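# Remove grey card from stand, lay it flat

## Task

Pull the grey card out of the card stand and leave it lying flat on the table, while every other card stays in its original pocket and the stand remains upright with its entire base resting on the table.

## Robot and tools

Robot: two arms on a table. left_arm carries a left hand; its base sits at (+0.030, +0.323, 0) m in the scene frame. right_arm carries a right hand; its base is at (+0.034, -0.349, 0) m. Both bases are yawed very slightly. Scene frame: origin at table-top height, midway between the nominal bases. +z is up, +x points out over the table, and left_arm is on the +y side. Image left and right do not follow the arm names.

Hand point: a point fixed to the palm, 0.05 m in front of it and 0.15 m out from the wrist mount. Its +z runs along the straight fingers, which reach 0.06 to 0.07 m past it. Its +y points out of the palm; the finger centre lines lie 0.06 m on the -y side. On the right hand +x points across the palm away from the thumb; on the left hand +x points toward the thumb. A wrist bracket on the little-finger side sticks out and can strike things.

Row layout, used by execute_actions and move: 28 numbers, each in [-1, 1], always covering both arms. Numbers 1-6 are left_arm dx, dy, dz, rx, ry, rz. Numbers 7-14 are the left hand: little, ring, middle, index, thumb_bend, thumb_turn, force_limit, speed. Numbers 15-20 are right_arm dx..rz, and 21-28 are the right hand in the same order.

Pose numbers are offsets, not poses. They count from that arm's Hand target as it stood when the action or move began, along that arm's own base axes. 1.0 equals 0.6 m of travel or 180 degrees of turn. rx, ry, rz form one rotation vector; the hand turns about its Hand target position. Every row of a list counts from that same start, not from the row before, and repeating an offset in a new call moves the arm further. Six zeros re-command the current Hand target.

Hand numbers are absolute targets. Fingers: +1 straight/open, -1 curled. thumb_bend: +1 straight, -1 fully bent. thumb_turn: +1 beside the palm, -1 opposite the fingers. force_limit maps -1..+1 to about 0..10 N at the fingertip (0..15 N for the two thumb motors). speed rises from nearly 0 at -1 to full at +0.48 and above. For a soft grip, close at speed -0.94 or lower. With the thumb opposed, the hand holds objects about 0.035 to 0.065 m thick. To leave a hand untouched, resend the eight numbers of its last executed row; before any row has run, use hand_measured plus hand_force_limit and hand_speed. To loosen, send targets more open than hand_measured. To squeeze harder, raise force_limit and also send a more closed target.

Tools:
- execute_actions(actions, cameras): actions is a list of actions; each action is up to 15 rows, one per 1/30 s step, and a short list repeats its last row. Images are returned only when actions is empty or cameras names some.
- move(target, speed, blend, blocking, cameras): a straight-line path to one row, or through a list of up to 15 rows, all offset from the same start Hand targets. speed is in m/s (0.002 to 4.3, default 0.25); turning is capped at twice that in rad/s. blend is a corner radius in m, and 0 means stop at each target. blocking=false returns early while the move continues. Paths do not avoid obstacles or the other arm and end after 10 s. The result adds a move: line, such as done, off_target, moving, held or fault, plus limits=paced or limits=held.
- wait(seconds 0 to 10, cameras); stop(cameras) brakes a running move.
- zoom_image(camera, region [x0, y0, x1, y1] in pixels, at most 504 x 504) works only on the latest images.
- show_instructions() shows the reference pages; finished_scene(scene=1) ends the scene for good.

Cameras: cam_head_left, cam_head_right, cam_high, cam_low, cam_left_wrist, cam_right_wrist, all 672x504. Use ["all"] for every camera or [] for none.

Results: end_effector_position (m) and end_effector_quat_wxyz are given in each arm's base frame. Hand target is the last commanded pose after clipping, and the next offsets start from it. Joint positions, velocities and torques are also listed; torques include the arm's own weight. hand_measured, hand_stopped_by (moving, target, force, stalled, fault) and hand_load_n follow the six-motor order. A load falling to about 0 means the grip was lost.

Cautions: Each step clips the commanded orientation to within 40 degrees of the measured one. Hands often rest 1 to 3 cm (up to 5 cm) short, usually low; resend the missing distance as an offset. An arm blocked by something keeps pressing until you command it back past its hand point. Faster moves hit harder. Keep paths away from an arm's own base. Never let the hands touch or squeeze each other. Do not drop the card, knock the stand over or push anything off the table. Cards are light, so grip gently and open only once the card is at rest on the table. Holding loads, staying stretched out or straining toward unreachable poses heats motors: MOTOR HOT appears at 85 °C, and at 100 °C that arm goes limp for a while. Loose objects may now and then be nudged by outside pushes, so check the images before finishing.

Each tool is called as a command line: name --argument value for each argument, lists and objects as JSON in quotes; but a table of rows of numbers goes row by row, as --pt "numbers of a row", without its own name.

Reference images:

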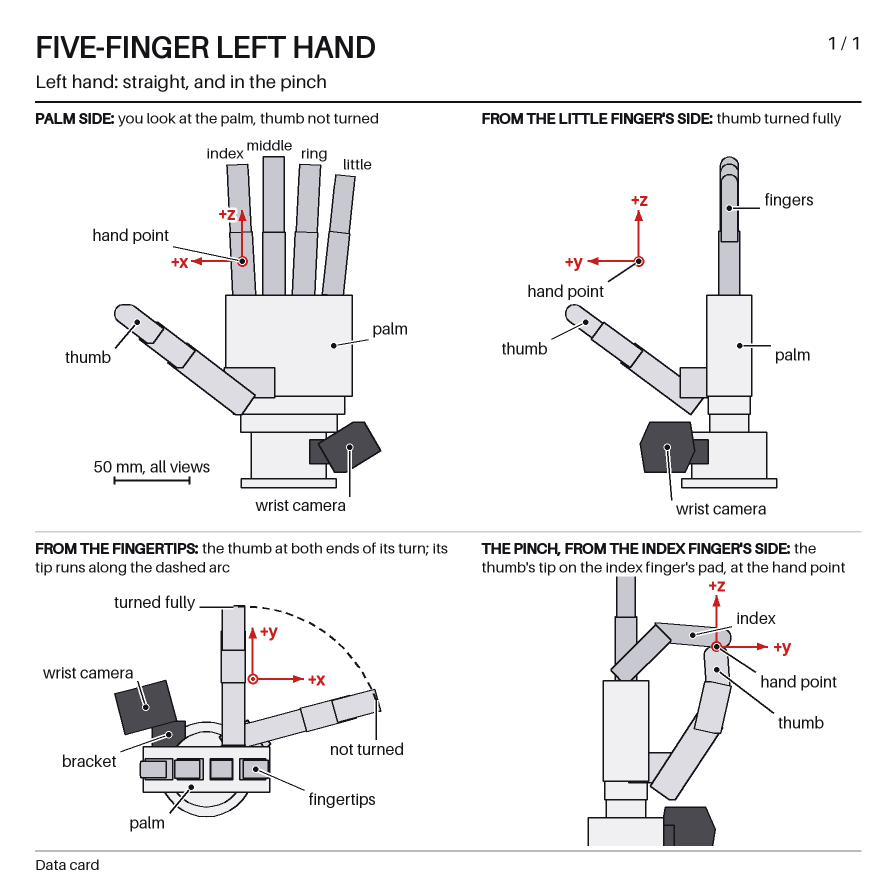

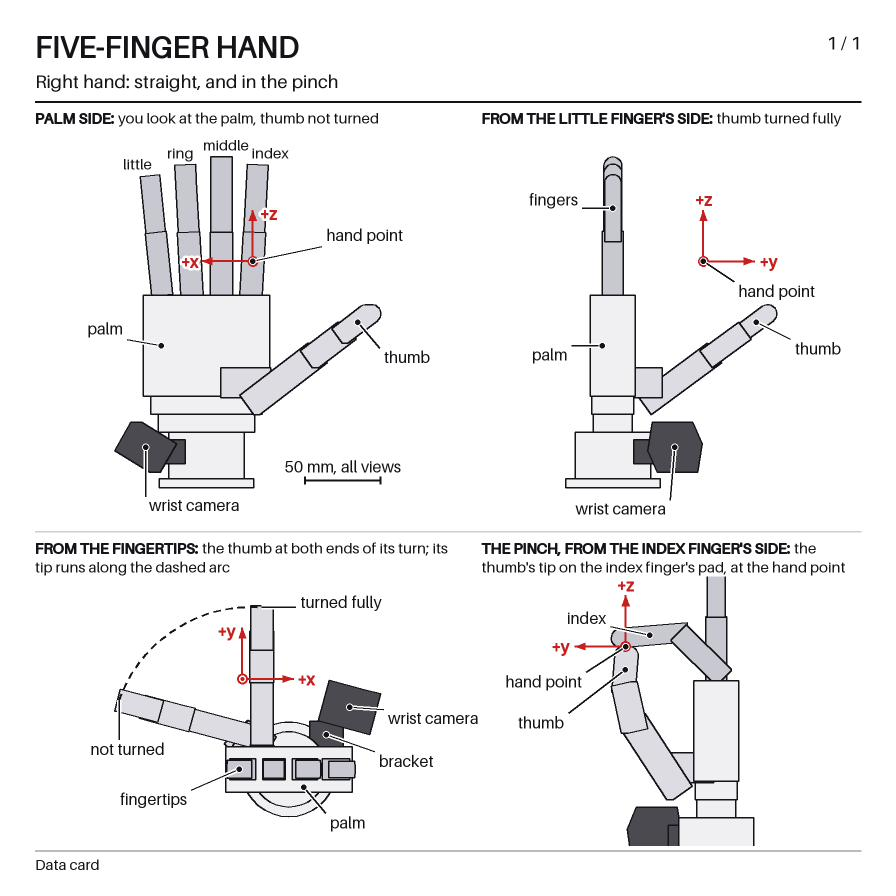

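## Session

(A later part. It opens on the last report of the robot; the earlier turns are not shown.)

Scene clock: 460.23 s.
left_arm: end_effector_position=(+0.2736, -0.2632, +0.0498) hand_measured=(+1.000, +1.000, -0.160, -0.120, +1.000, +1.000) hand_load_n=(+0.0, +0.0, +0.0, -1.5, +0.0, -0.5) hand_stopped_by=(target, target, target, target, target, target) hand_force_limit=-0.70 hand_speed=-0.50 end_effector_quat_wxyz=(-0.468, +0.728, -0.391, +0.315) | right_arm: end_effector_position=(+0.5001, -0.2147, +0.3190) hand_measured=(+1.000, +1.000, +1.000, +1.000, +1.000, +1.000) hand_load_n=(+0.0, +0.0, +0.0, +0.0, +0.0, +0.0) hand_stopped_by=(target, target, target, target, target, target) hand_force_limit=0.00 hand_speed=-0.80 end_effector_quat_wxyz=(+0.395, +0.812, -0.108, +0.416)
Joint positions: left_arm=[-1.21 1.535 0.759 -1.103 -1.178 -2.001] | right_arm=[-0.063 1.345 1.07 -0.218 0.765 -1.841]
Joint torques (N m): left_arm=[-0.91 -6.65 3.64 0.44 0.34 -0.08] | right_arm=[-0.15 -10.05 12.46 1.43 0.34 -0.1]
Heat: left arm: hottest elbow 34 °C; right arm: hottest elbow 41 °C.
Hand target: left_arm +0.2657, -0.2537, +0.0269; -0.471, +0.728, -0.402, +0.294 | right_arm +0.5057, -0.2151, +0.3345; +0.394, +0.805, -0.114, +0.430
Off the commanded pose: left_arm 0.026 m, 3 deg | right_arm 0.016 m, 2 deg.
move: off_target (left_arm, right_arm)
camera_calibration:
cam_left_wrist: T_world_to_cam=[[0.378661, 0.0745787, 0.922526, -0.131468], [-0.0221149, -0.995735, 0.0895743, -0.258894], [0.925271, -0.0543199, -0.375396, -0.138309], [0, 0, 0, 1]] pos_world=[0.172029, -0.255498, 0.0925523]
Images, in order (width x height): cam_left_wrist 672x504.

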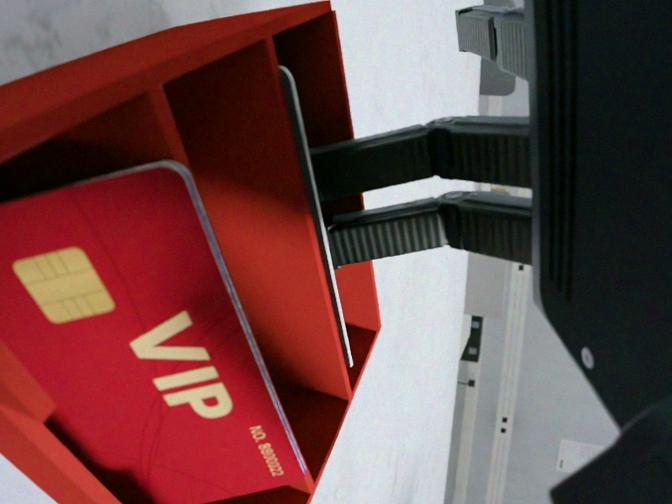

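wait --seconds 0.1 --cameras '["cam_high","cam_low","cam_head_left"]'

zoom_image --camera "cam_low" --region '[330, 210, 430, 290]'

zoom_image --camera "cam_high" --region '[350, 130, 460, 225]'

zoom_image --camera "cam_head_left" --region '[180, 260, 340, 400]'

Scene clock: 460.97 s.
left_arm: end_effector_position=(+0.2736, -0.2632, +0.0498) hand_measured=(+1.000, +1.000, -0.160, -0.120, +1.000, +1.000) hand_load_n=(+0.0, +0.0, +0.0, -1.5, +0.0, +0.0) hand_stopped_by=(target, target, target, target, target, target) hand_force_limit=-0.70 hand_speed=-0.50 end_effector_quat_wxyz=(-0.468, +0.728, -0.391, +0.315) | right_arm: end_effector_position=(+0.5001, -0.2147, +0.3190) hand_measured=(+1.000, +1.000, +1.000, +1.000, +1.000, +1.000) hand_load_n=(+0.0, +0.0, +0.0, +0.0, +0.0, +0.0) hand_stopped_by=(target, target, target, target, target, target) hand_force_limit=0.00 hand_speed=-0.80 end_effector_quat_wxyz=(+0.395, +0.812, -0.108, +0.416)
Joint positions: left_arm=[-1.21 1.535 0.759 -1.103 -1.178 -2.002] | right_arm=[-0.063 1.345 1.07 -0.218 0.765 -1.841]
Joint torques (N m): left_arm=[-0.85 -6.65 3.6 0.46 0.34 -0.07] | right_arm=[-0.09 -9.88 12.49 1.4 0.34 -0.09]
Heat: left arm: hottest elbow 34 °C; right arm: hottest elbow 41 °C.
Hand target: left_arm +0.2657, -0.2537, +0.0269; -0.471, +0.728, -0.402, +0.294 | right_arm +0.5057, -0.2151, +0.3345; +0.394, +0.805, -0.114, +0.430
Off the commanded pose: left_arm 0.026 m, 3 deg | right_arm 0.016 m, 2 deg.
wait: 0.10 s; at rest from the start
Images, in order (width x height): cam_head_left 672x504, cam_high 672x504, cam_low 672x504.

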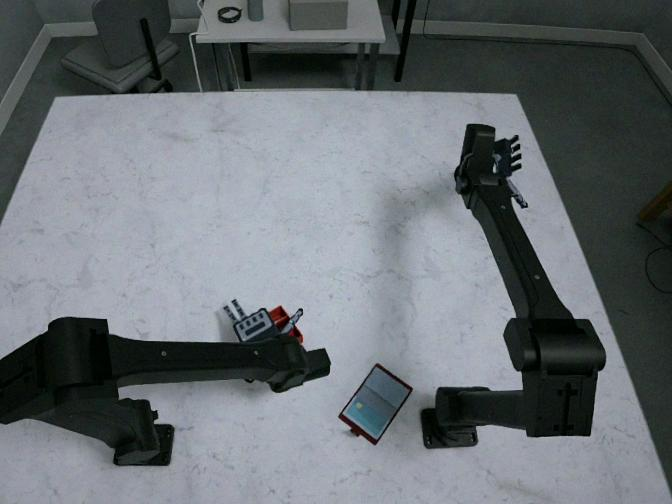

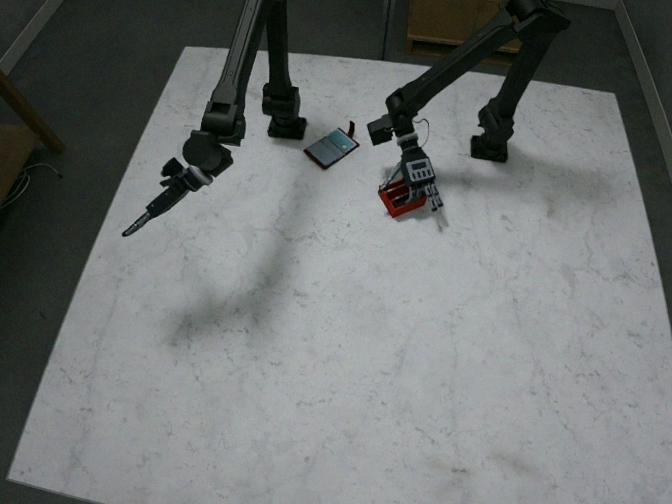

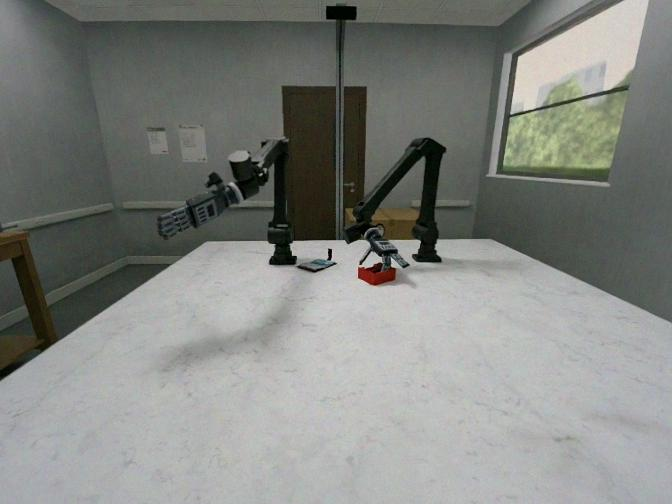

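Scaled by 5.040 from the camera's 672x504 image, which has a finer 960x720 frame.

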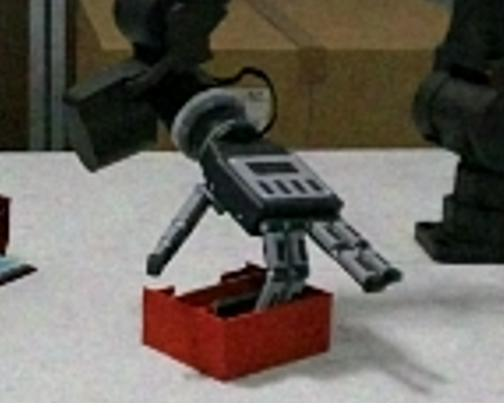

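Scaled by 4.582 from the camera's 672x504 image, which has a finer 960x720 frame.

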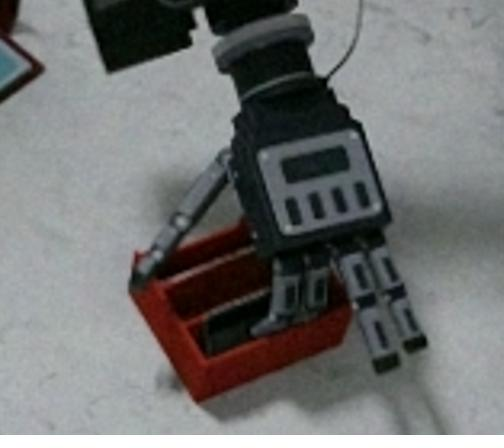

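Scaled by 3.150 from the camera's 672x504 image, which has a finer 960x720 frame.

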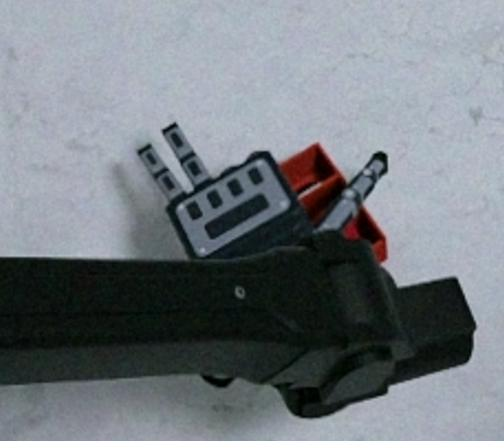

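wait --seconds 0.1 --cameras '["cam_left_wrist"]'

zoom_image --camera "cam_left_wrist" --region '[260, 80, 460, 380]'

Scene clock: 462.20 s.
left_arm: end_effector_position=(+0.2736, -0.2632, +0.0498) hand_measured=(+1.000, +1.000, -0.160, -0.120, +1.000, +1.000) hand_load_n=(+0.0, +0.0, +0.0, -1.0, +0.0, +0.0) hand_stopped_by=(target, target, target, target, target, target) hand_force_limit=-0.70 hand_speed=-0.50 end_effector_quat_wxyz=(-0.468, +0.728, -0.391, +0.315) | right_arm: end_effector_position=(+0.5001, -0.2147, +0.3190) hand_measured=(+1.000, +1.000, +1.000, +1.000, +1.000, +1.000) hand_load_n=(+0.0, +0.0, +0.0, +0.0, +0.0, +0.0) hand_stopped_by=(target, target, target, target, target, target) hand_force_limit=0.00 hand_speed=-0.80 end_effector_quat_wxyz=(+0.395, +0.812, -0.108, +0.416)
Joint positions: left_arm=[-1.21 1.535 0.759 -1.103 -1.178 -2.002] | right_arm=[-0.063 1.345 1.07 -0.218 0.765 -1.841]
Joint torques (N m): left_arm=[-0.85 -6.65 3.6 0.47 0.34 -0.07] | right_arm=[-0.15 -10.05 12.46 1.42 0.33 -0.08]
Heat: left arm: hottest elbow 34 °C; right arm: hottest elbow 41 °C.
Hand target: left_arm +0.2657, -0.2537, +0.0269; -0.471, +0.728, -0.402, +0.294 | right_arm +0.5057, -0.2151, +0.3345; +0.394, +0.805, -0.114, +0.430
Off the commanded pose: left_arm 0.026 m, 3 deg | right_arm 0.016 m, 2 deg.
wait: 0.10 s; at rest from the start
camera_calibration:
cam_left_wrist: T_world_to_cam=[[0.378545, 0.0748987, 0.922547, -0.131369], [-0.0220023, -0.995711, 0.0898667, -0.258934], [0.925321, -0.0543168, -0.375274, -0.138328], [0, 0, 0, 1]] pos_world=[0.17203, -0.255498, 0.0925529]
Images, in order (width x height): cam_left_wrist 672x504.

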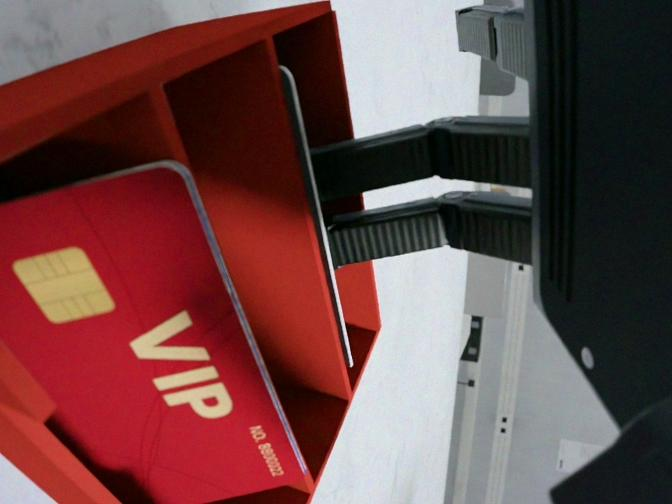

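Scaled by 1.680 from the camera's 672x504 image, which has a finer 960x720 frame.

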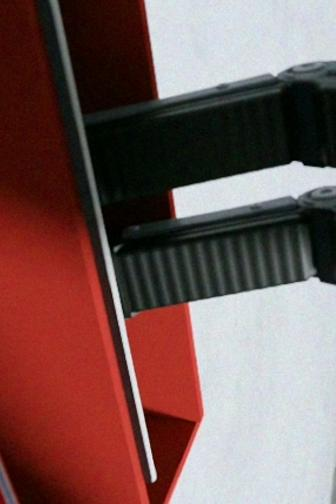

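move --pt "-0.006 -0.002 -0.01 0 0 0 1 1 -0.16 -0.12 1 1 -0.7 -0.5 0 0 0 0 0 0 1 1 1 1 1 1 0 -0.8" --speed 0.05 --cameras '["cam_left_wrist"]'

Scene clock: 463.57 s.
left_arm: end_effector_position=(+0.2729, -0.2640, +0.0498) hand_measured=(+1.000, +1.000, -0.160, -0.120, +1.000, +1.000) hand_load_n=(+0.0, +0.0, +0.5, -1.0, +0.0, +0.0) hand_stopped_by=(target, target, target, target, target, target) hand_force_limit=-0.70 hand_speed=-0.50 end_effector_quat_wxyz=(-0.466, +0.729, -0.386, +0.321) | right_arm: end_effector_position=(+0.5001, -0.2147, +0.3190) hand_measured=(+1.000, +1.000, +1.000, +1.000, +1.000, +1.000) hand_load_n=(+0.0, +0.0, +0.0, +0.0, +0.0, +0.0) hand_stopped_by=(target, target, target, target, target, target) hand_force_limit=0.00 hand_speed=-0.80 end_effector_quat_wxyz=(+0.395, +0.812, -0.108, +0.416)
Joint positions: left_arm=[-1.215 1.536 0.756 -1.103 -1.183 -2.022] | right_arm=[-0.063 1.345 1.07 -0.218 0.765 -1.841]
Joint torques (N m): left_arm=[-1.38 -5.6 3.71 0.21 0.69 -0.11] | right_arm=[-0.03 -10.11 12.46 1.4 0.34 -0.1]
Heat: left arm: hottest elbow 34 °C; right arm: hottest elbow 41 °C.
Hand target: left_arm +0.2621, -0.2550, +0.0209; -0.471, +0.728, -0.402, +0.294 | right_arm +0.5057, -0.2151, +0.3345; +0.394, +0.805, -0.114, +0.430
Off the commanded pose: left_arm 0.032 m, 4 deg | right_arm 0.016 m, 2 deg.
move: off_target (left_arm, right_arm)
camera_calibration:
cam_left_wrist: T_world_to_cam=[[0.368561, 0.0849478, 0.925714, -0.125754], [-0.0223416, -0.994719, 0.100175, -0.259897], [0.929335, -0.0576025, -0.364717, -0.140222], [0, 0, 0, 1]] pos_world=[0.170855, -0.255919, 0.0913061]
Images, in order (width x height): cam_left_wrist 672x504.

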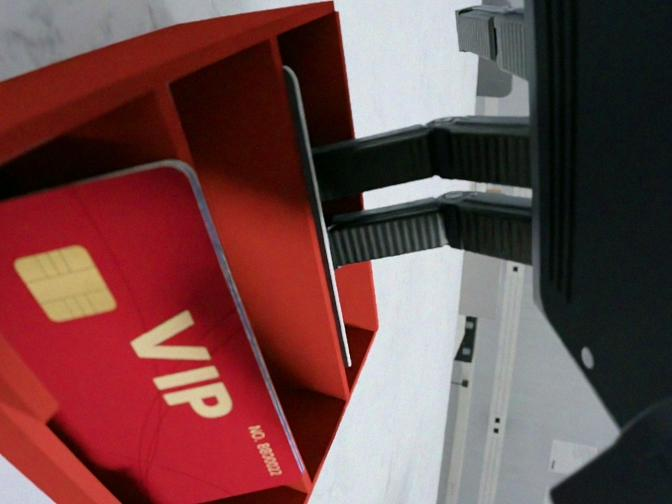

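move --pt "0.006 -0.004 0.022 0 0 0 1 1 -0.16 -0.12 1 1 -0.7 -0.5 0 0 0 0 0 0 1 1 1 1 1 1 0 -0.8" --pt "0.003 -0.003 0.022 0 0 0 1 1 -0.26 -0.22 1 1 -0.7 -0.5 0 0 0 0 0 0 1 1 1 1 1 1 0 -0.8" --speed 0.05 --cameras '["cam_left_wrist"]'

Scene clock: 468.40 s.
left_arm: end_effector_position=(+0.2721, -0.2623, +0.0495) hand_measured=(+1.000, +1.000, -0.200, -0.220, +1.000, +1.000) hand_load_n=(+0.0, +0.0, -0.5, +0.0, +0.0, +0.0) hand_stopped_by=(target, target, force, target, target, target) hand_force_limit=-0.70 hand_speed=-0.50 end_effector_quat_wxyz=(-0.467, +0.729, -0.387, +0.318) | right_arm: end_effector_position=(+0.5001, -0.2147, +0.3190) hand_measured=(+1.000, +1.000, +1.000, +1.000, +1.000, +1.000) hand_load_n=(+0.0, +0.0, +0.0, +0.0, +0.0, +0.5) hand_stopped_by=(target, target, target, target, target, target) hand_force_limit=0.00 hand_speed=-0.80 end_effector_quat_wxyz=(+0.395, +0.812, -0.108, +0.416)
Joint positions: left_arm=[-1.215 1.536 0.756 -1.113 -1.18 -2.027] | right_arm=[-0.063 1.345 1.07 -0.218 0.765 -1.841]
Joint torques (N m): left_arm=[-1.08 -7.24 5.22 -0.79 0.53 0.02] | right_arm=[-0.03 -9.93 12.48 1.39 0.33 -0.1]
Heat: left arm: hottest elbow 34 °C; right arm: hottest elbow 41 °C.
Hand target: left_arm +0.2639, -0.2566, +0.0340; -0.471, +0.728, -0.402, +0.293 | right_arm +0.5057, -0.2151, +0.3345; +0.394, +0.805, -0.114, +0.430
Off the commanded pose: left_arm 0.018 m, 3 deg | right_arm 0.016 m, 2 deg.
move: off_target (left_arm, right_arm); target 2's new numbers were sent with left_arm's hand 0.019 m and 4 deg from that target
camera_calibration:
cam_left_wrist: T_world_to_cam=[[0.371698, 0.0818903, 0.924735, -0.126904], [-0.0192247, -0.995209, 0.0958586, -0.258866], [0.928154, -0.0534082, -0.368343, -0.137858], [0, 0, 0, 1]] pos_world=[0.170147, -0.254596, 0.0913879]
Images, in order (width x height): cam_left_wrist 672x504.

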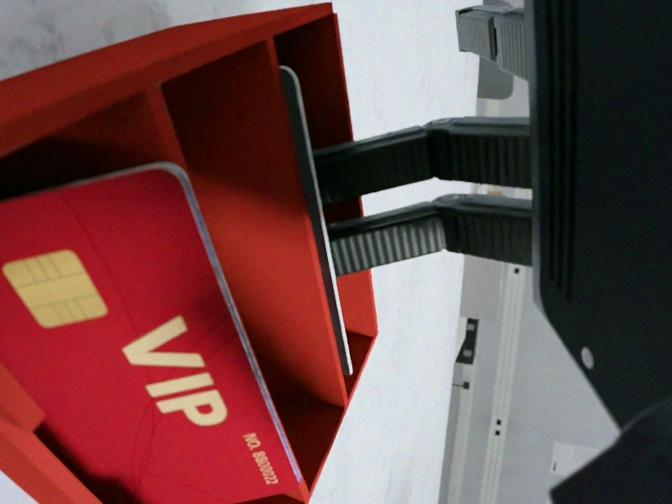

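move --pt "0.002 0.0 -0.012 0 0 0 1 1 -0.2 -0.22 1 1 -0.7 -0.5 0 0 0 0 0 0 1 1 1 1 1 1 0 -0.8" --speed 0.05 --cameras '["cam_left_wrist"]'

Scene clock: 469.73 s.
left_arm: end_effector_position=(+0.2722, -0.2627, +0.0495) hand_measured=(+1.000, +1.000, -0.200, -0.220, +1.000, +1.000) hand_load_n=(+0.0, +0.0, -0.5, +0.5, +0.0, -0.5) hand_stopped_by=(target, target, target, target, target, target) hand_force_limit=-0.70 hand_speed=-0.50 end_effector_quat_wxyz=(-0.467, +0.729, -0.386, +0.319) | right_arm: end_effector_position=(+0.5001, -0.2147, +0.3190) hand_measured=(+1.000, +1.000, +1.000, +1.000, +1.000, +1.000) hand_load_n=(+0.0, +0.0, +0.0, +0.0, +0.0, +0.0) hand_stopped_by=(target, target, target, target, target, target) hand_force_limit=0.00 hand_speed=-0.80 end_effector_quat_wxyz=(+0.395, +0.812, -0.108, +0.416)
Joint positions: left_arm=[-1.215 1.536 0.756 -1.11 -1.18 -2.027] | right_arm=[-0.063 1.345 1.07 -0.218 0.765 -1.841]
Joint torques (N m): left_arm=[-0.91 -6.18 4.64 0.25 0.5 0.07] | right_arm=[0.03 -10.05 12.46 1.4 0.34 -0.1]
Heat: left arm: hottest elbow 34 °C; right arm: hottest elbow 41 °C.
Hand target: left_arm +0.2651, -0.2566, +0.0268; -0.471, +0.728, -0.402, +0.293 | right_arm +0.5057, -0.2151, +0.3345; +0.394, +0.805, -0.114, +0.430
Off the commanded pose: left_arm 0.025 m, 3 deg | right_arm 0.016 m, 2 deg.
move: off_target (left_arm, right_arm)
camera_calibration:
cam_left_wrist: T_world_to_cam=[[0.37081, 0.084219, 0.924882, -0.126089], [-0.0193811, -0.994961, 0.0983707, -0.259398], [0.928507, -0.0544021, -0.367309, -0.138417], [0, 0, 0, 1]] pos_world=[0.170249, -0.255002, 0.091293]
Images, in order (width x height): cam_left_wrist 672x504.

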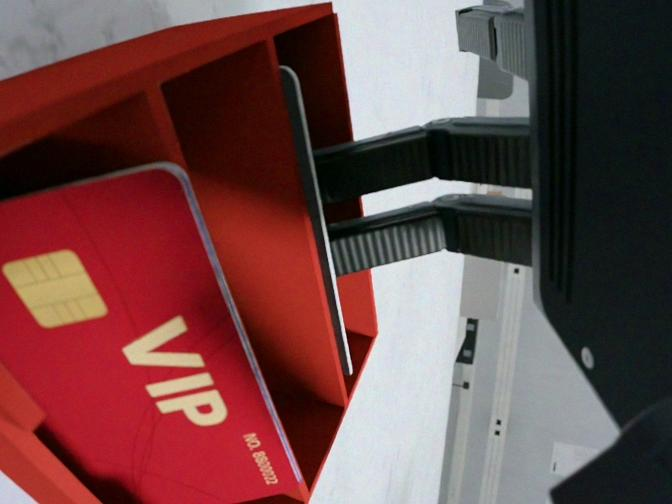

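wait --seconds 0.1 --cameras '["cam_high"]'

zoom_image --camera "cam_high" --region '[375, 175, 435, 220]'

Scene clock: 482.30 s.
left_arm: end_effector_position=(+0.2722, -0.2627, +0.0495) hand_measured=(+1.000, +1.000, -0.200, -0.220, +1.000, +1.000) hand_load_n=(-0.5, +0.0, +0.0, +0.0, +0.0, +0.0) hand_stopped_by=(target, target, target, target, target, target) hand_force_limit=-0.70 hand_speed=-0.50 end_effector_quat_wxyz=(-0.467, +0.729, -0.386, +0.319) | right_arm: end_effector_position=(+0.5001, -0.2147, +0.3190) hand_measured=(+1.000, +1.000, +1.000, +1.000, +1.000, +1.000) hand_load_n=(+0.0, +0.0, +0.0, +0.0, +0.0, +0.0) hand_stopped_by=(target, target, target, target, target, target) hand_force_limit=0.00 hand_speed=-0.80 end_effector_quat_wxyz=(+0.395, +0.812, -0.108, +0.416)
Joint positions: left_arm=[-1.215 1.536 0.756 -1.11 -1.18 -2.027] | right_arm=[-0.063 1.345 1.07 -0.218 0.765 -1.841]
Joint torques (N m): left_arm=[-0.91 -6.18 4.63 0.27 0.5 0.07] | right_arm=[-0.09 -9.93 12.49 1.4 0.34 -0.1]
Heat: left arm: hottest elbow 33 °C; right arm: hottest elbow 41 °C.
Hand target: left_arm +0.2651, -0.2566, +0.0268; -0.471, +0.728, -0.402, +0.293 | right_arm +0.5057, -0.2151, +0.3345; +0.394, +0.805, -0.114, +0.430
Off the commanded pose: left_arm 0.025 m, 3 deg | right_arm 0.016 m, 2 deg.
wait: 0.10 s; at rest from the start
Images, in order (width x height): cam_high 672x504.

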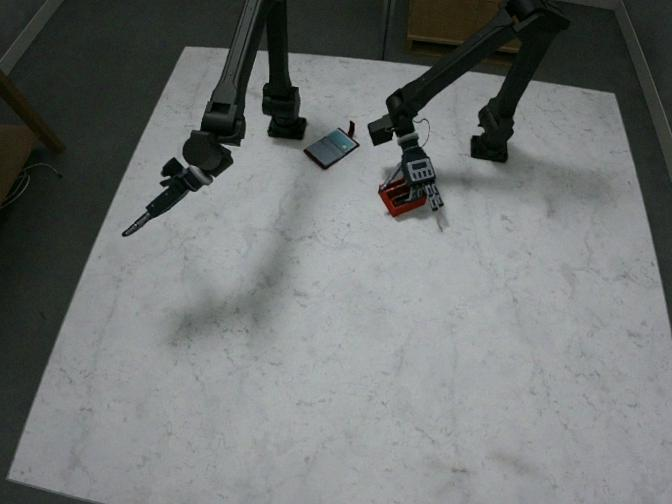

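Scaled by 8.400 from the camera's 672x504 image, which has a finer 960x720 frame.

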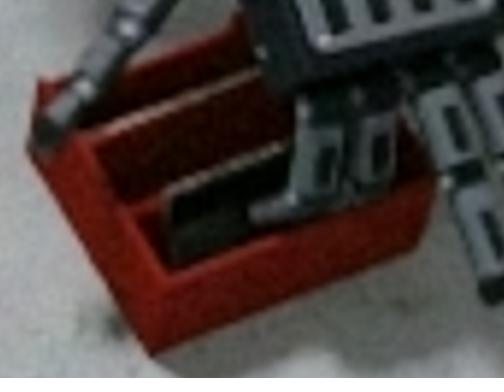

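wait --seconds 0.1 --cameras '["cam_low","cam_head_right"]'

zoom_image --camera "cam_low" --region '[350, 240, 415, 290]'

zoom_image --camera "cam_head_right" --region '[210, 280, 330, 370]'

Scene clock: 482.80 s.
left_arm: end_effector_position=(+0.2722, -0.2627, +0.0495) hand_measured=(+1.000, +1.000, -0.200, -0.220, +1.000, +1.000) hand_load_n=(+0.0, +0.0, +0.0, +0.0, -0.5, +0.0) hand_stopped_by=(target, target, target, target, target, target) hand_force_limit=-0.70 hand_speed=-0.50 end_effector_quat_wxyz=(-0.467, +0.729, -0.386, +0.319) | right_arm: end_effector_position=(+0.5001, -0.2147, +0.3190) hand_measured=(+1.000, +1.000, +1.000, +1.000, +1.000, +1.000) hand_load_n=(+0.0, +0.5, +0.0, +0.0, +0.0, +0.0) hand_stopped_by=(target, target, target, target, target, target) hand_force_limit=0.00 hand_speed=-0.80 end_effector_quat_wxyz=(+0.395, +0.812, -0.108, +0.416)
Joint positions: left_arm=[-1.215 1.536 0.756 -1.11 -1.18 -2.027] | right_arm=[-0.063 1.345 1.07 -0.218 0.765 -1.841]
Joint torques (N m): left_arm=[-0.85 -6.18 4.64 0.27 0.5 0.07] | right_arm=[-0.15 -9.88 12.44 1.39 0.33 -0.1]
Heat: left arm: hottest elbow 33 °C; right arm: hottest elbow 41 °C.
Hand target: left_arm +0.2651, -0.2566, +0.0268; -0.471, +0.728, -0.402, +0.293 | right_arm +0.5057, -0.2151, +0.3345; +0.394, +0.805, -0.114, +0.430
Off the commanded pose: left_arm 0.025 m, 3 deg | right_arm 0.016 m, 2 deg.
wait: 0.10 s; at rest from the start
Images, in order (width x height): cam_head_right 672x504, cam_low 672x504.

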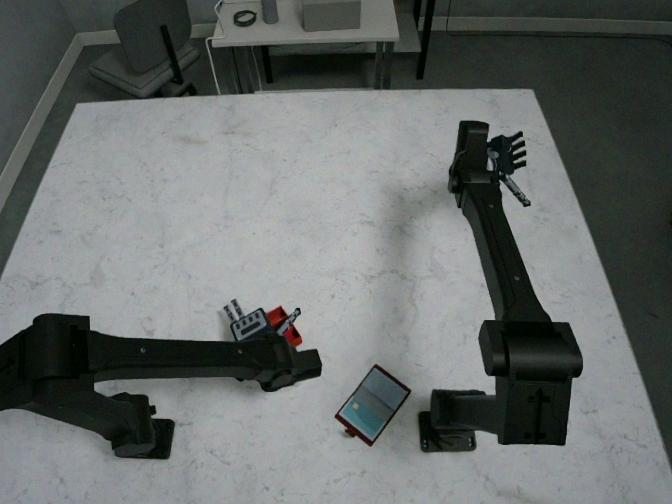

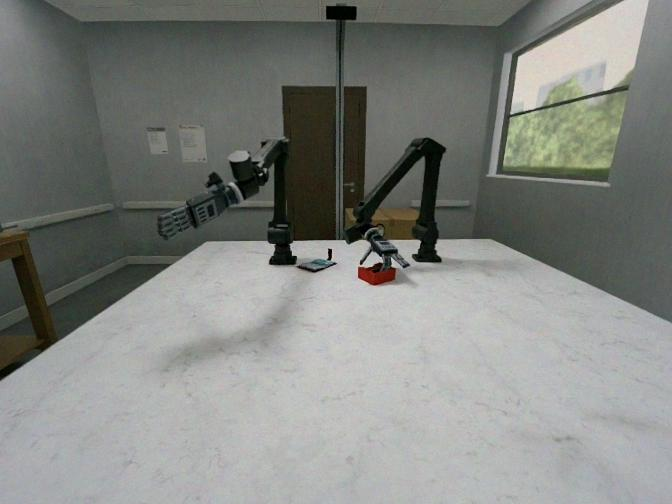

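Scaled by 7.754 from the camera's 672x504 image, which has a finer 960x720 frame.

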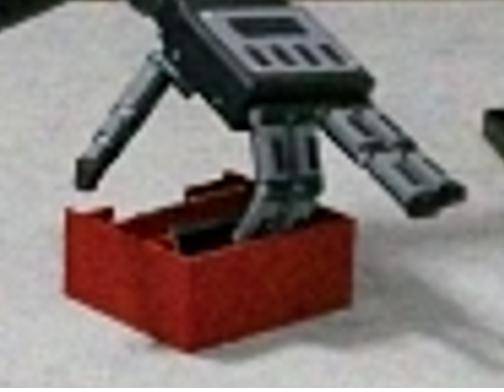

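Scaled by 4.200 from the camera's 672x504 image, which has a finer 960x720 frame.

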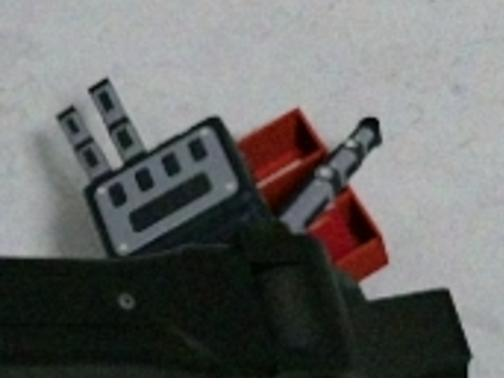

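move --pt "0.004 -0.004 0.022 0 0 0 1 1 -0.2 -0.22 1 1 -0.7 -0.5 0 0 0 0 0 0 1 1 1 1 1 1 0 -0.8" --pt "0.004 -0.004 0.035 0 0 0 1 1 -0.2 -0.22 1 1 -0.7 -0.5 0 0 0 0 0 0 1 1 1 1 1 1 0 -0.8" --speed 0.05 --cameras '["cam_left_wrist"]'

Scene clock: 486.47 s.
left_arm: end_effector_position=(+0.2692, -0.2575, +0.0495) hand_measured=(+1.000, +1.000, -0.200, -0.220, +1.000, +1.000) hand_load_n=(+0.0, +0.0, -0.5, +0.5, +0.0, +0.0) hand_stopped_by=(target, target, target, target, target, target) hand_force_limit=-0.70 hand_speed=-0.50 end_effector_quat_wxyz=(-0.472, +0.726, -0.394, +0.307) | right_arm: end_effector_position=(+0.5001, -0.2147, +0.3190) hand_measured=(+1.000, +1.000, +1.000, +1.000, +1.000, +1.000) hand_load_n=(+0.0, +0.0, +0.0, +0.0, +0.0, +0.0) hand_stopped_by=(target, target, target, target, target, target) hand_force_limit=0.00 hand_speed=-0.80 end_effector_quat_wxyz=(+0.395, +0.812, -0.108, +0.416)
Joint positions: left_arm=[-1.215 1.533 0.756 -1.139 -1.171 -2.021] | right_arm=[-0.063 1.345 1.07 -0.218 0.765 -1.841]
Joint torques (N m): left_arm=[-0.5 -8.64 6.93 -0.92 0.05 0.14] | right_arm=[-0.03 -9.99 12.51 1.4 0.34 -0.1]
Heat: left arm: hottest elbow 33 °C; right arm: hottest elbow 41 °C.
Hand target: left_arm +0.2675, -0.2590, +0.0479; -0.471, +0.728, -0.402, +0.293 | right_arm +0.5057, -0.2151, +0.3345; +0.394, +0.805, -0.114, +0.430
Off the commanded pose: left_arm 0.003 m, 2 deg | right_arm 0.016 m, 2 deg.
move: off_target (right_arm)
camera_calibration:
cam_left_wrist: T_world_to_cam=[[0.387921, 0.0612958, 0.919652, -0.135687], [-0.0170371, -0.997139, 0.0736469, -0.254238], [0.921535, -0.0442374, -0.385766, -0.129893], [0, 0, 0, 1]] pos_world=[0.168005, -0.250939, 0.0934007]
Images, in order (width x height): cam_left_wrist 672x504.

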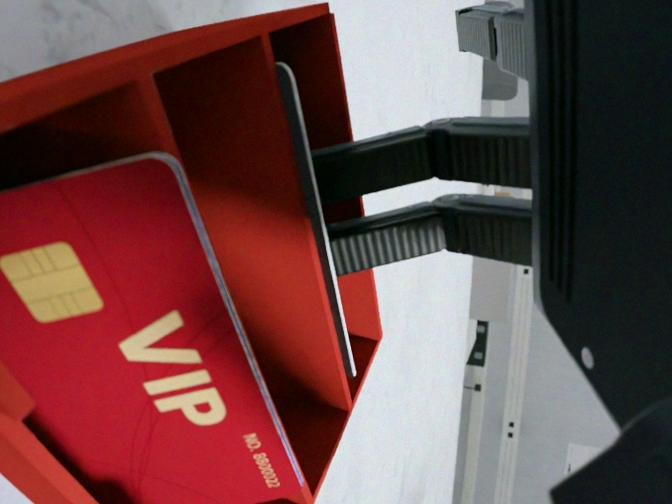

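move --pt "-0.005 -0.005 0.0 0 0 0 1 1 -0.3 -0.3 1 1 -0.6 -0.7 0 0 0 0 0 0 1 1 1 1 1 1 0 -0.8" --pt "-0.010 -0.007 0.0 0 0 0 1 1 -0.3 -0.3 1 1 -0.6 -0.7 0 0 0 0 0 0 1 1 1 1 1 1 0 -0.8" --speed 0.05 --cameras '["cam_left_wrist"]'

Scene clock: 488.63 s.
left_arm: end_effector_position=(+0.2630, -0.2529, +0.0485) hand_measured=(+1.000, +1.000, -0.300, -0.300, +1.000, +1.000) hand_load_n=(+0.0, +0.0, +0.5, +0.0, +0.0, +0.0) hand_stopped_by=(target, target, target, target, target, target) hand_force_limit=-0.60 hand_speed=-0.70 end_effector_quat_wxyz=(-0.475, +0.726, -0.399, +0.296) | right_arm: end_effector_position=(+0.5001, -0.2147, +0.3190) hand_measured=(+1.000, +1.000, +1.000, +1.000, +1.000, +1.000) hand_load_n=(+0.0, +0.0, +0.0, +0.0, +0.0, +0.0) hand_stopped_by=(target, target, target, target, target, target) hand_force_limit=0.00 hand_speed=-0.80 end_effector_quat_wxyz=(+0.395, +0.812, -0.108, +0.416)
Joint positions: left_arm=[-1.224 1.533 0.756 -1.181 -1.156 -2.044] | right_arm=[-0.063 1.345 1.07 -0.218 0.765 -1.841]
Joint torques (N m): left_arm=[-1.49 -7.71 7.9 -0.98 -0.27 -0.1] | right_arm=[-0.15 -10.11 12.46 1.4 0.34 -0.1]
Heat: left arm: hottest elbow 33 °C; right arm: hottest elbow 41 °C.
Hand target: left_arm +0.2615, -0.2633, +0.0479; -0.471, +0.728, -0.402, +0.294 | right_arm +0.5057, -0.2151, +0.3345; +0.394, +0.805, -0.114, +0.430
Off the commanded pose: left_arm 0.010 m, 1 deg | right_arm 0.016 m, 2 deg.
move: off_target (right_arm)
camera_calibration:
cam_left_wrist: T_world_to_cam=[[0.404322, 0.0482651, 0.913342, -0.139919], [-0.0109211, -0.998281, 0.0575882, -0.250807], [0.914552, -0.0332589, -0.403099, -0.118887], [0, 0, 0, 1]] pos_world=[0.162561, -0.247576, 0.0943137]
Images, in order (width x height): cam_left_wrist 672x504.

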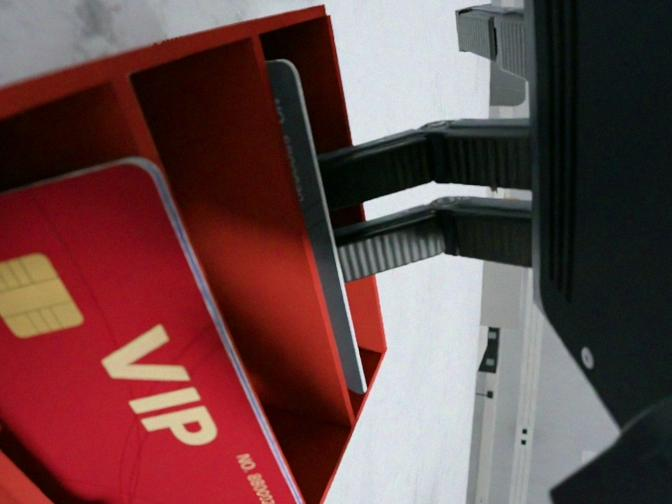

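move --pt "0.004 0.002 0.0 0 0 -0.012 1 1 -0.22 -0.2 1 1 -0.6 -0.7 0 0 0 0 0 0 1 1 1 1 1 1 0 -0.8" --pt "0.004 0.006 -0.013 0 0 -0.012 1 1 -0.22 -0.2 1 1 -0.6 -0.7 0 0 0 0 0 0 1 1 1 1 1 1 0 -0.8" --speed 0.05 --cameras '["cam_left_wrist"]'

Scene clock: 491.30 s.
left_arm: end_effector_position=(+0.2658, -0.2635, +0.0465) hand_measured=(+1.000, +1.000, -0.220, -0.200, +1.000, +1.000) hand_load_n=(+0.0, +0.0, +0.5, -1.0, -0.5, +0.0) hand_stopped_by=(target, target, target, target, target, target) hand_force_limit=-0.60 hand_speed=-0.70 end_effector_quat_wxyz=(-0.468, +0.718, -0.414, +0.308) | right_arm: end_effector_position=(+0.5001, -0.2147, +0.3190) hand_measured=(+1.000, +1.000, +1.000, +1.000, +1.000, +1.000) hand_load_n=(+0.0, +0.0, +0.0, +0.0, +0.0, +0.0) hand_stopped_by=(target, target, target, target, target, target) hand_force_limit=0.00 hand_speed=-0.80 end_effector_quat_wxyz=(+0.395, +0.812, -0.108, +0.416)
Joint positions: left_arm=[-1.226 1.525 0.746 -1.084 -1.171 -1.946] | right_arm=[-0.063 1.345 1.07 -0.218 0.765 -1.841]
Joint torques (N m): left_arm=[-0.44 -8.82 4.68 0.51 -0.34 0.02] | right_arm=[0.21 -9.99 12.48 1.42 0.34 -0.09]
Heat: left arm: hottest elbow 33 °C; right arm: hottest elbow 41 °C.
Hand target: left_arm +0.2638, -0.2597, +0.0401; -0.466, +0.720, -0.416, +0.302 | right_arm +0.5057, -0.2151, +0.3345; +0.394, +0.805, -0.114, +0.430
Off the commanded pose: left_arm 0.008 m, 1 deg | right_arm 0.016 m, 2 deg.
move: off_target (right_arm)
camera_calibration:
cam_left_wrist: T_world_to_cam=[[0.403485, 0.034111, 0.91435, -0.142246], [-0.0545225, -0.996633, 0.0612404, -0.249332], [0.91336, -0.0745622, -0.400267, -0.13342], [0, 0, 0, 1]] pos_world=[0.165661, -0.253589, 0.0919278]
Images, in order (width x height): cam_left_wrist 672x504.

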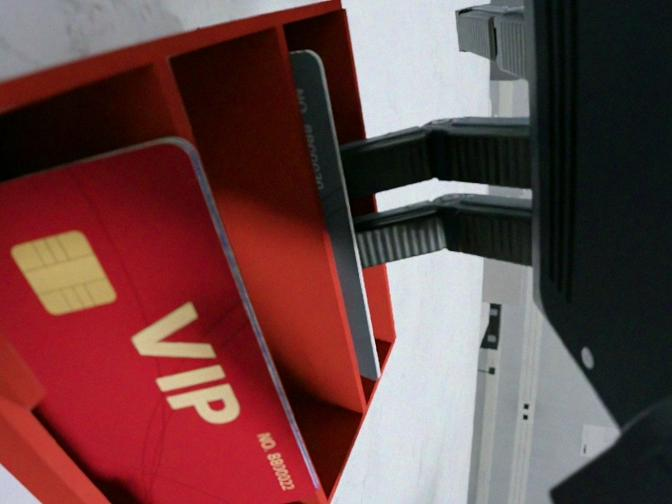

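zoom_image --camera "cam_left_wrist" --region '[250, 0, 450, 220]'

zoom_image --camera "cam_left_wrist" --region '[250, 220, 450, 440]'

Scaled by 2.291 from the camera's 672x504 image, which has a finer 960x720 frame.

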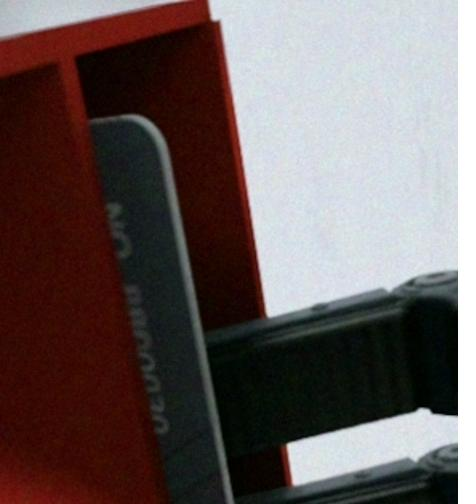

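Scaled by 2.291 from the camera's 672x504 image, which has a finer 960x720 frame.

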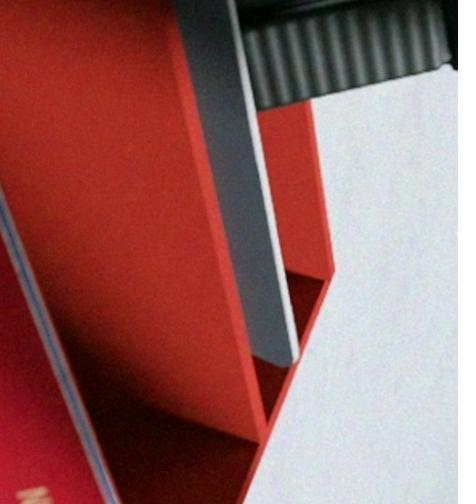

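move --pt "-0.0158 -0.0092 0.0 0 0 0 1 1 -0.22 -0.2 1 1 -0.6 -0.7 0 0 0 0 0 0 1 1 1 1 1 1 0 -0.8" --speed 0.05 --cameras '["cam_left_wrist"]'

Scene clock: 494.03 s.
left_arm: end_effector_position=(+0.2591, -0.2642, +0.0469) hand_measured=(+1.000, +1.000, -0.220, -0.200, +1.000, +1.000) hand_load_n=(+0.0, +0.0, +0.5, +0.0, +0.0, -0.5) hand_stopped_by=(target, target, target, target, target, target) hand_force_limit=-0.60 hand_speed=-0.70 end_effector_quat_wxyz=(-0.463, +0.723, -0.408, +0.311) | right_arm: end_effector_position=(+0.5001, -0.2147, +0.3190) hand_measured=(+1.000, +1.000, +1.000, +1.000, +1.000, +1.000) hand_load_n=(+0.0, +0.0, +0.0, +0.0, +0.0, +0.0) hand_stopped_by=(target, target, target, target, target, target) hand_force_limit=0.00 hand_speed=-0.80 end_effector_quat_wxyz=(+0.395, +0.812, -0.108, +0.416)
Joint positions: left_arm=[-1.246 1.526 0.746 -1.123 -1.16 -2.007] | right_arm=[-0.063 1.345 1.07 -0.218 0.765 -1.841]
Joint torques (N m): left_arm=[-1.44 -7.41 6.12 -0.87 -0.34 -0.11] | right_arm=[-0.03 -9.99 12.45 1.44 0.34 -0.1]
Heat: left arm: hottest elbow 33 °C; right arm: hottest elbow 41 °C.
Hand target: left_arm +0.2544, -0.2652, +0.0401; -0.466, +0.720, -0.416, +0.302 | right_arm +0.5057, -0.2151, +0.3345; +0.394, +0.805, -0.114, +0.430
Off the commanded pose: left_arm 0.008 m, 1 deg | right_arm 0.016 m, 2 deg.
move: off_target (right_arm)
camera_calibration:
cam_left_wrist: T_world_to_cam=[[0.400382, 0.0523224, 0.914853, -0.134255], [-0.0484698, -0.995762, 0.0781623, -0.252612], [0.915066, -0.0756375, -0.396149, -0.128036], [0, 0, 0, 1]] pos_world=[0.15867, -0.254202, 0.0918473]
Images, in order (width x height): cam_left_wrist 672x504.

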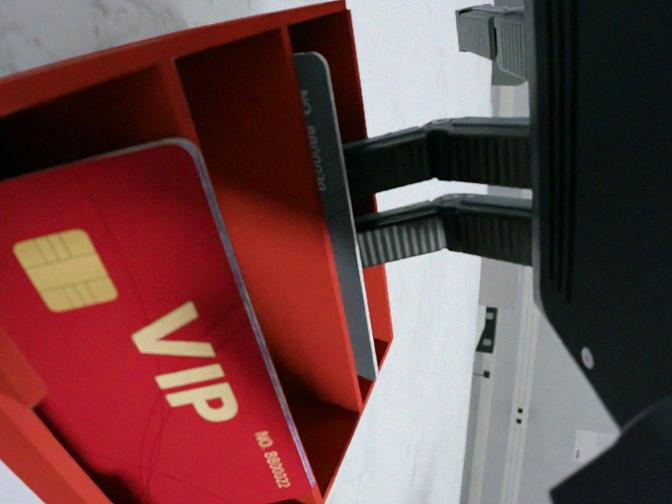

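move --pt "0.004 -0.010 0.013 0 0 0 1 1 -0.22 -0.2 1 1 -0.6 -0.7 0 0 0 0 0 0 1 1 1 1 1 1 0 -0.8" --speed 0.05 --cameras '["cam_left_wrist"]'

Scene clock: 495.17 s.
left_arm: end_effector_position=(+0.2563, -0.2598, +0.0450) hand_measured=(+1.000, +1.000, -0.220, -0.200, +1.000, +1.000) hand_load_n=(+0.0, +0.0, +0.0, +0.0, +0.0, +0.0) hand_stopped_by=(target, target, target, target, target, target) hand_force_limit=-0.60 hand_speed=-0.70 end_effector_quat_wxyz=(-0.468, +0.721, -0.414, +0.300) | right_arm: end_effector_position=(+0.5001, -0.2147, +0.3190) hand_measured=(+1.000, +1.000, +1.000, +1.000, +1.000, +1.000) hand_load_n=(+0.0, +0.0, +0.0, +0.0, +0.0, +0.0) hand_stopped_by=(target, target, target, target, target, target) hand_force_limit=0.00 hand_speed=-0.80 end_effector_quat_wxyz=(+0.395, +0.812, -0.108, +0.416)
Joint positions: left_arm=[-1.246 1.529 0.746 -1.145 -1.152 -2.007] | right_arm=[-0.063 1.345 1.07 -0.218 0.765 -1.841]
Joint torques (N m): left_arm=[-1.32 -7.94 8.16 -0.94 -0.73 -0.07] | right_arm=[-0.15 -9.93 12.49 1.35 0.33 -0.09]
Heat: left arm: hottest elbow 33 °C; right arm: hottest elbow 41 °C.
Hand target: left_arm +0.2568, -0.2712, +0.0479; -0.466, +0.720, -0.416, +0.302 | right_arm +0.5057, -0.2151, +0.3345; +0.394, +0.805, -0.114, +0.430
Off the commanded pose: left_arm 0.012 m, 0 deg | right_arm 0.016 m, 2 deg.
move: off_target (left_arm, right_arm)
camera_calibration:
cam_left_wrist: T_world_to_cam=[[0.414728, 0.0338681, 0.909315, -0.139862], [-0.0449366, -0.997326, 0.0576411, -0.248621], [0.908835, -0.0647669, -0.412097, -0.120703], [0, 0, 0, 1]] pos_world=[0.156531, -0.251037, 0.0917679]
Images, in order (width x height): cam_left_wrist 672x504.

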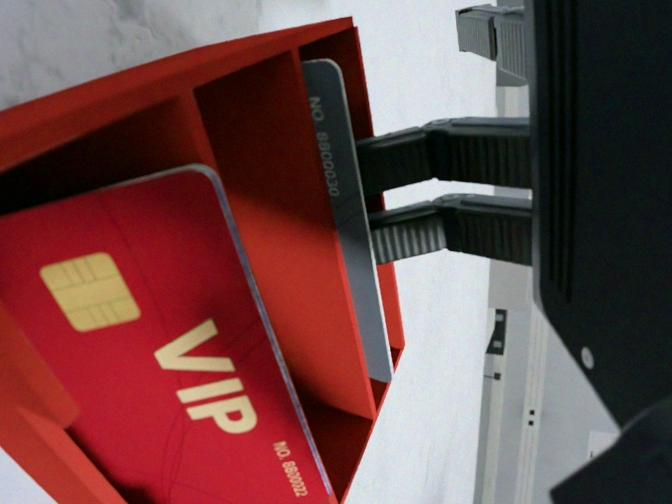

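move --pt "0.0 -0.022 0.008 0 0 0 1 1 -0.22 -0.2 1 1 -0.6 -0.7 0 0 0 0 0 0 1 1 1 1 1 1 0 -0.8" --speed 0.05 --cameras '["cam_left_wrist"]'

Scene clock: 497.67 s.
left_arm: end_effector_position=(+0.2548, -0.2678, +0.0472) hand_measured=(+1.000, +1.000, -0.220, -0.200, +1.000, +1.000) hand_load_n=(+0.0, +0.0, +0.0, +0.0, +0.0, -0.5) hand_stopped_by=(target, target, target, target, target, target) hand_force_limit=-0.60 hand_speed=-0.70 end_effector_quat_wxyz=(-0.472, +0.717, -0.419, +0.295) | right_arm: end_effector_position=(+0.5001, -0.2147, +0.3190) hand_measured=(+1.000, +1.000, +1.000, +1.000, +1.000, +1.000) hand_load_n=(-0.5, +0.0, +0.0, +0.0, +0.0, +0.0) hand_stopped_by=(target, target, target, target, target, target) hand_force_limit=0.00 hand_speed=-0.80 end_effector_quat_wxyz=(+0.395, +0.812, -0.108, +0.416)
Joint positions: left_arm=[-1.258 1.551 0.779 -1.19 -1.147 -2.026] | right_arm=[-0.063 1.345 1.07 -0.218 0.765 -1.841]
Joint torques (N m): left_arm=[-1.44 -8.29 9.11 -1.03 -0.72 -0.14] | right_arm=[-0.15 -10.05 12.48 1.42 0.34 -0.1]
Heat: left arm: hottest elbow 33 °C; right arm: hottest elbow 41 °C.
Hand target: left_arm +0.2568, -0.2845, +0.0528; -0.466, +0.720, -0.416, +0.302 | right_arm +0.5057, -0.2151, +0.3345; +0.394, +0.805, -0.114, +0.430
Off the commanded pose: left_arm 0.018 m, 1 deg | right_arm 0.016 m, 2 deg.
move: off_target (left_arm, right_arm)
camera_calibration:
cam_left_wrist: T_world_to_cam=[[0.421004, 0.0182875, 0.906874, -0.146685], [-0.0472756, -0.997995, 0.0420721, -0.255631], [0.905826, -0.0605856, -0.419296, -0.116737], [0, 0, 0, 1]] pos_world=[0.155413, -0.259509, 0.0948328]
Images, in order (width x height): cam_left_wrist 672x504.

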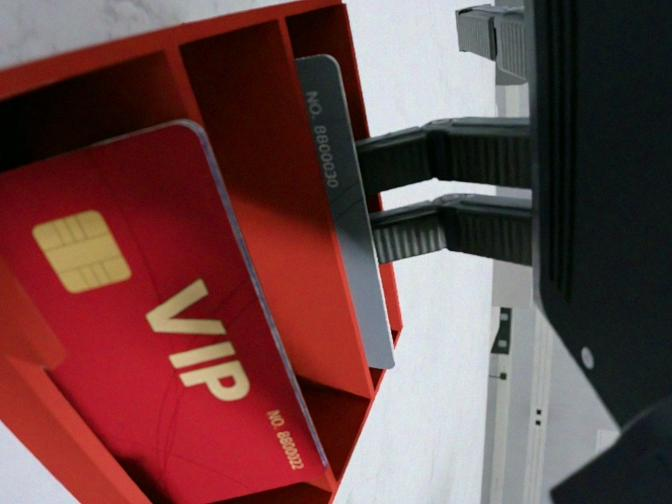

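move --pt "0.003 -0.010 0.018 0 0 -0.01 1 1 -0.22 -0.2 1 1 -0.6 -0.7 0 0 0 0 0 0 1 1 1 1 1 1 0 -0.8" --speed 0.05 --cameras '["cam_left_wrist"]'

Scene clock: 499.10 s.
left_arm: end_effector_position=(+0.2545, -0.2684, +0.0493) hand_measured=(+1.000, +1.000, -0.220, -0.200, +1.000, +1.000) hand_load_n=(+0.5, +0.0, +0.0, +0.0, +0.0, +0.0) hand_stopped_by=(target, target, target, target, target, target) hand_force_limit=-0.60 hand_speed=-0.70 end_effector_quat_wxyz=(-0.478, +0.707, -0.435, +0.289) | right_arm: end_effector_position=(+0.5001, -0.2147, +0.3190) hand_measured=(+1.000, +1.000, +1.000, +1.000, +1.000, +1.000) hand_load_n=(+0.0, +0.0, +0.0, +0.0, +0.0, +0.5) hand_stopped_by=(target, target, target, target, target, target) hand_force_limit=0.00 hand_speed=-0.80 end_effector_quat_wxyz=(+0.395, +0.812, -0.108, +0.416)
Joint positions: left_arm=[-1.258 1.546 0.783 -1.187 -1.154 -1.975] | right_arm=[-0.063 1.345 1.07 -0.218 0.765 -1.841]
Joint torques (N m): left_arm=[-1.32 -10.23 9.14 0.01 -0.92 0.02] | right_arm=[-0.09 -9.93 12.46 1.44 0.33 -0.11]
Heat: left arm: hottest elbow 33 °C; right arm: hottest elbow 41 °C.
Hand target: left_arm +0.2586, -0.2904, +0.0634; -0.461, +0.714, -0.427, +0.310 | right_arm +0.5057, -0.2151, +0.3345; +0.394, +0.805, -0.114, +0.430
Off the commanded pose: left_arm 0.027 m, 3 deg | right_arm 0.016 m, 2 deg.
move: off_target (left_arm, right_arm)
camera_calibration:
cam_left_wrist: T_world_to_cam=[[0.43217, -0.0202776, 0.901564, -0.161402], [-0.0691945, -0.997545, 0.0107324, -0.249062], [0.899134, -0.0670215, -0.432512, -0.114952], [0, 0, 0, 1]] pos_world=[0.155876, -0.259428, 0.0984689]
Images, in order (width x height): cam_left_wrist 672x504.

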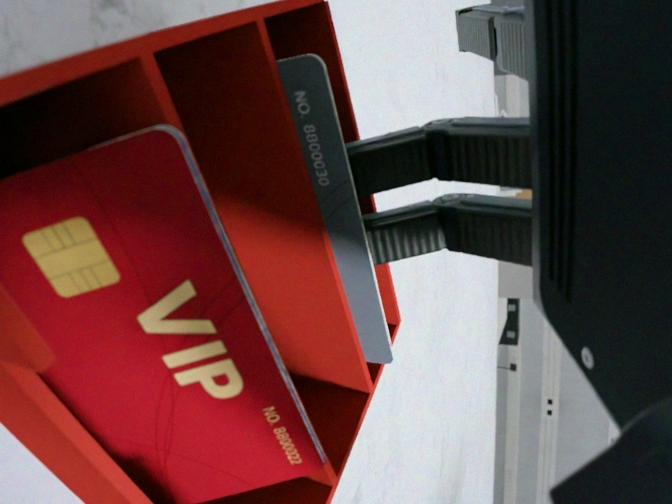

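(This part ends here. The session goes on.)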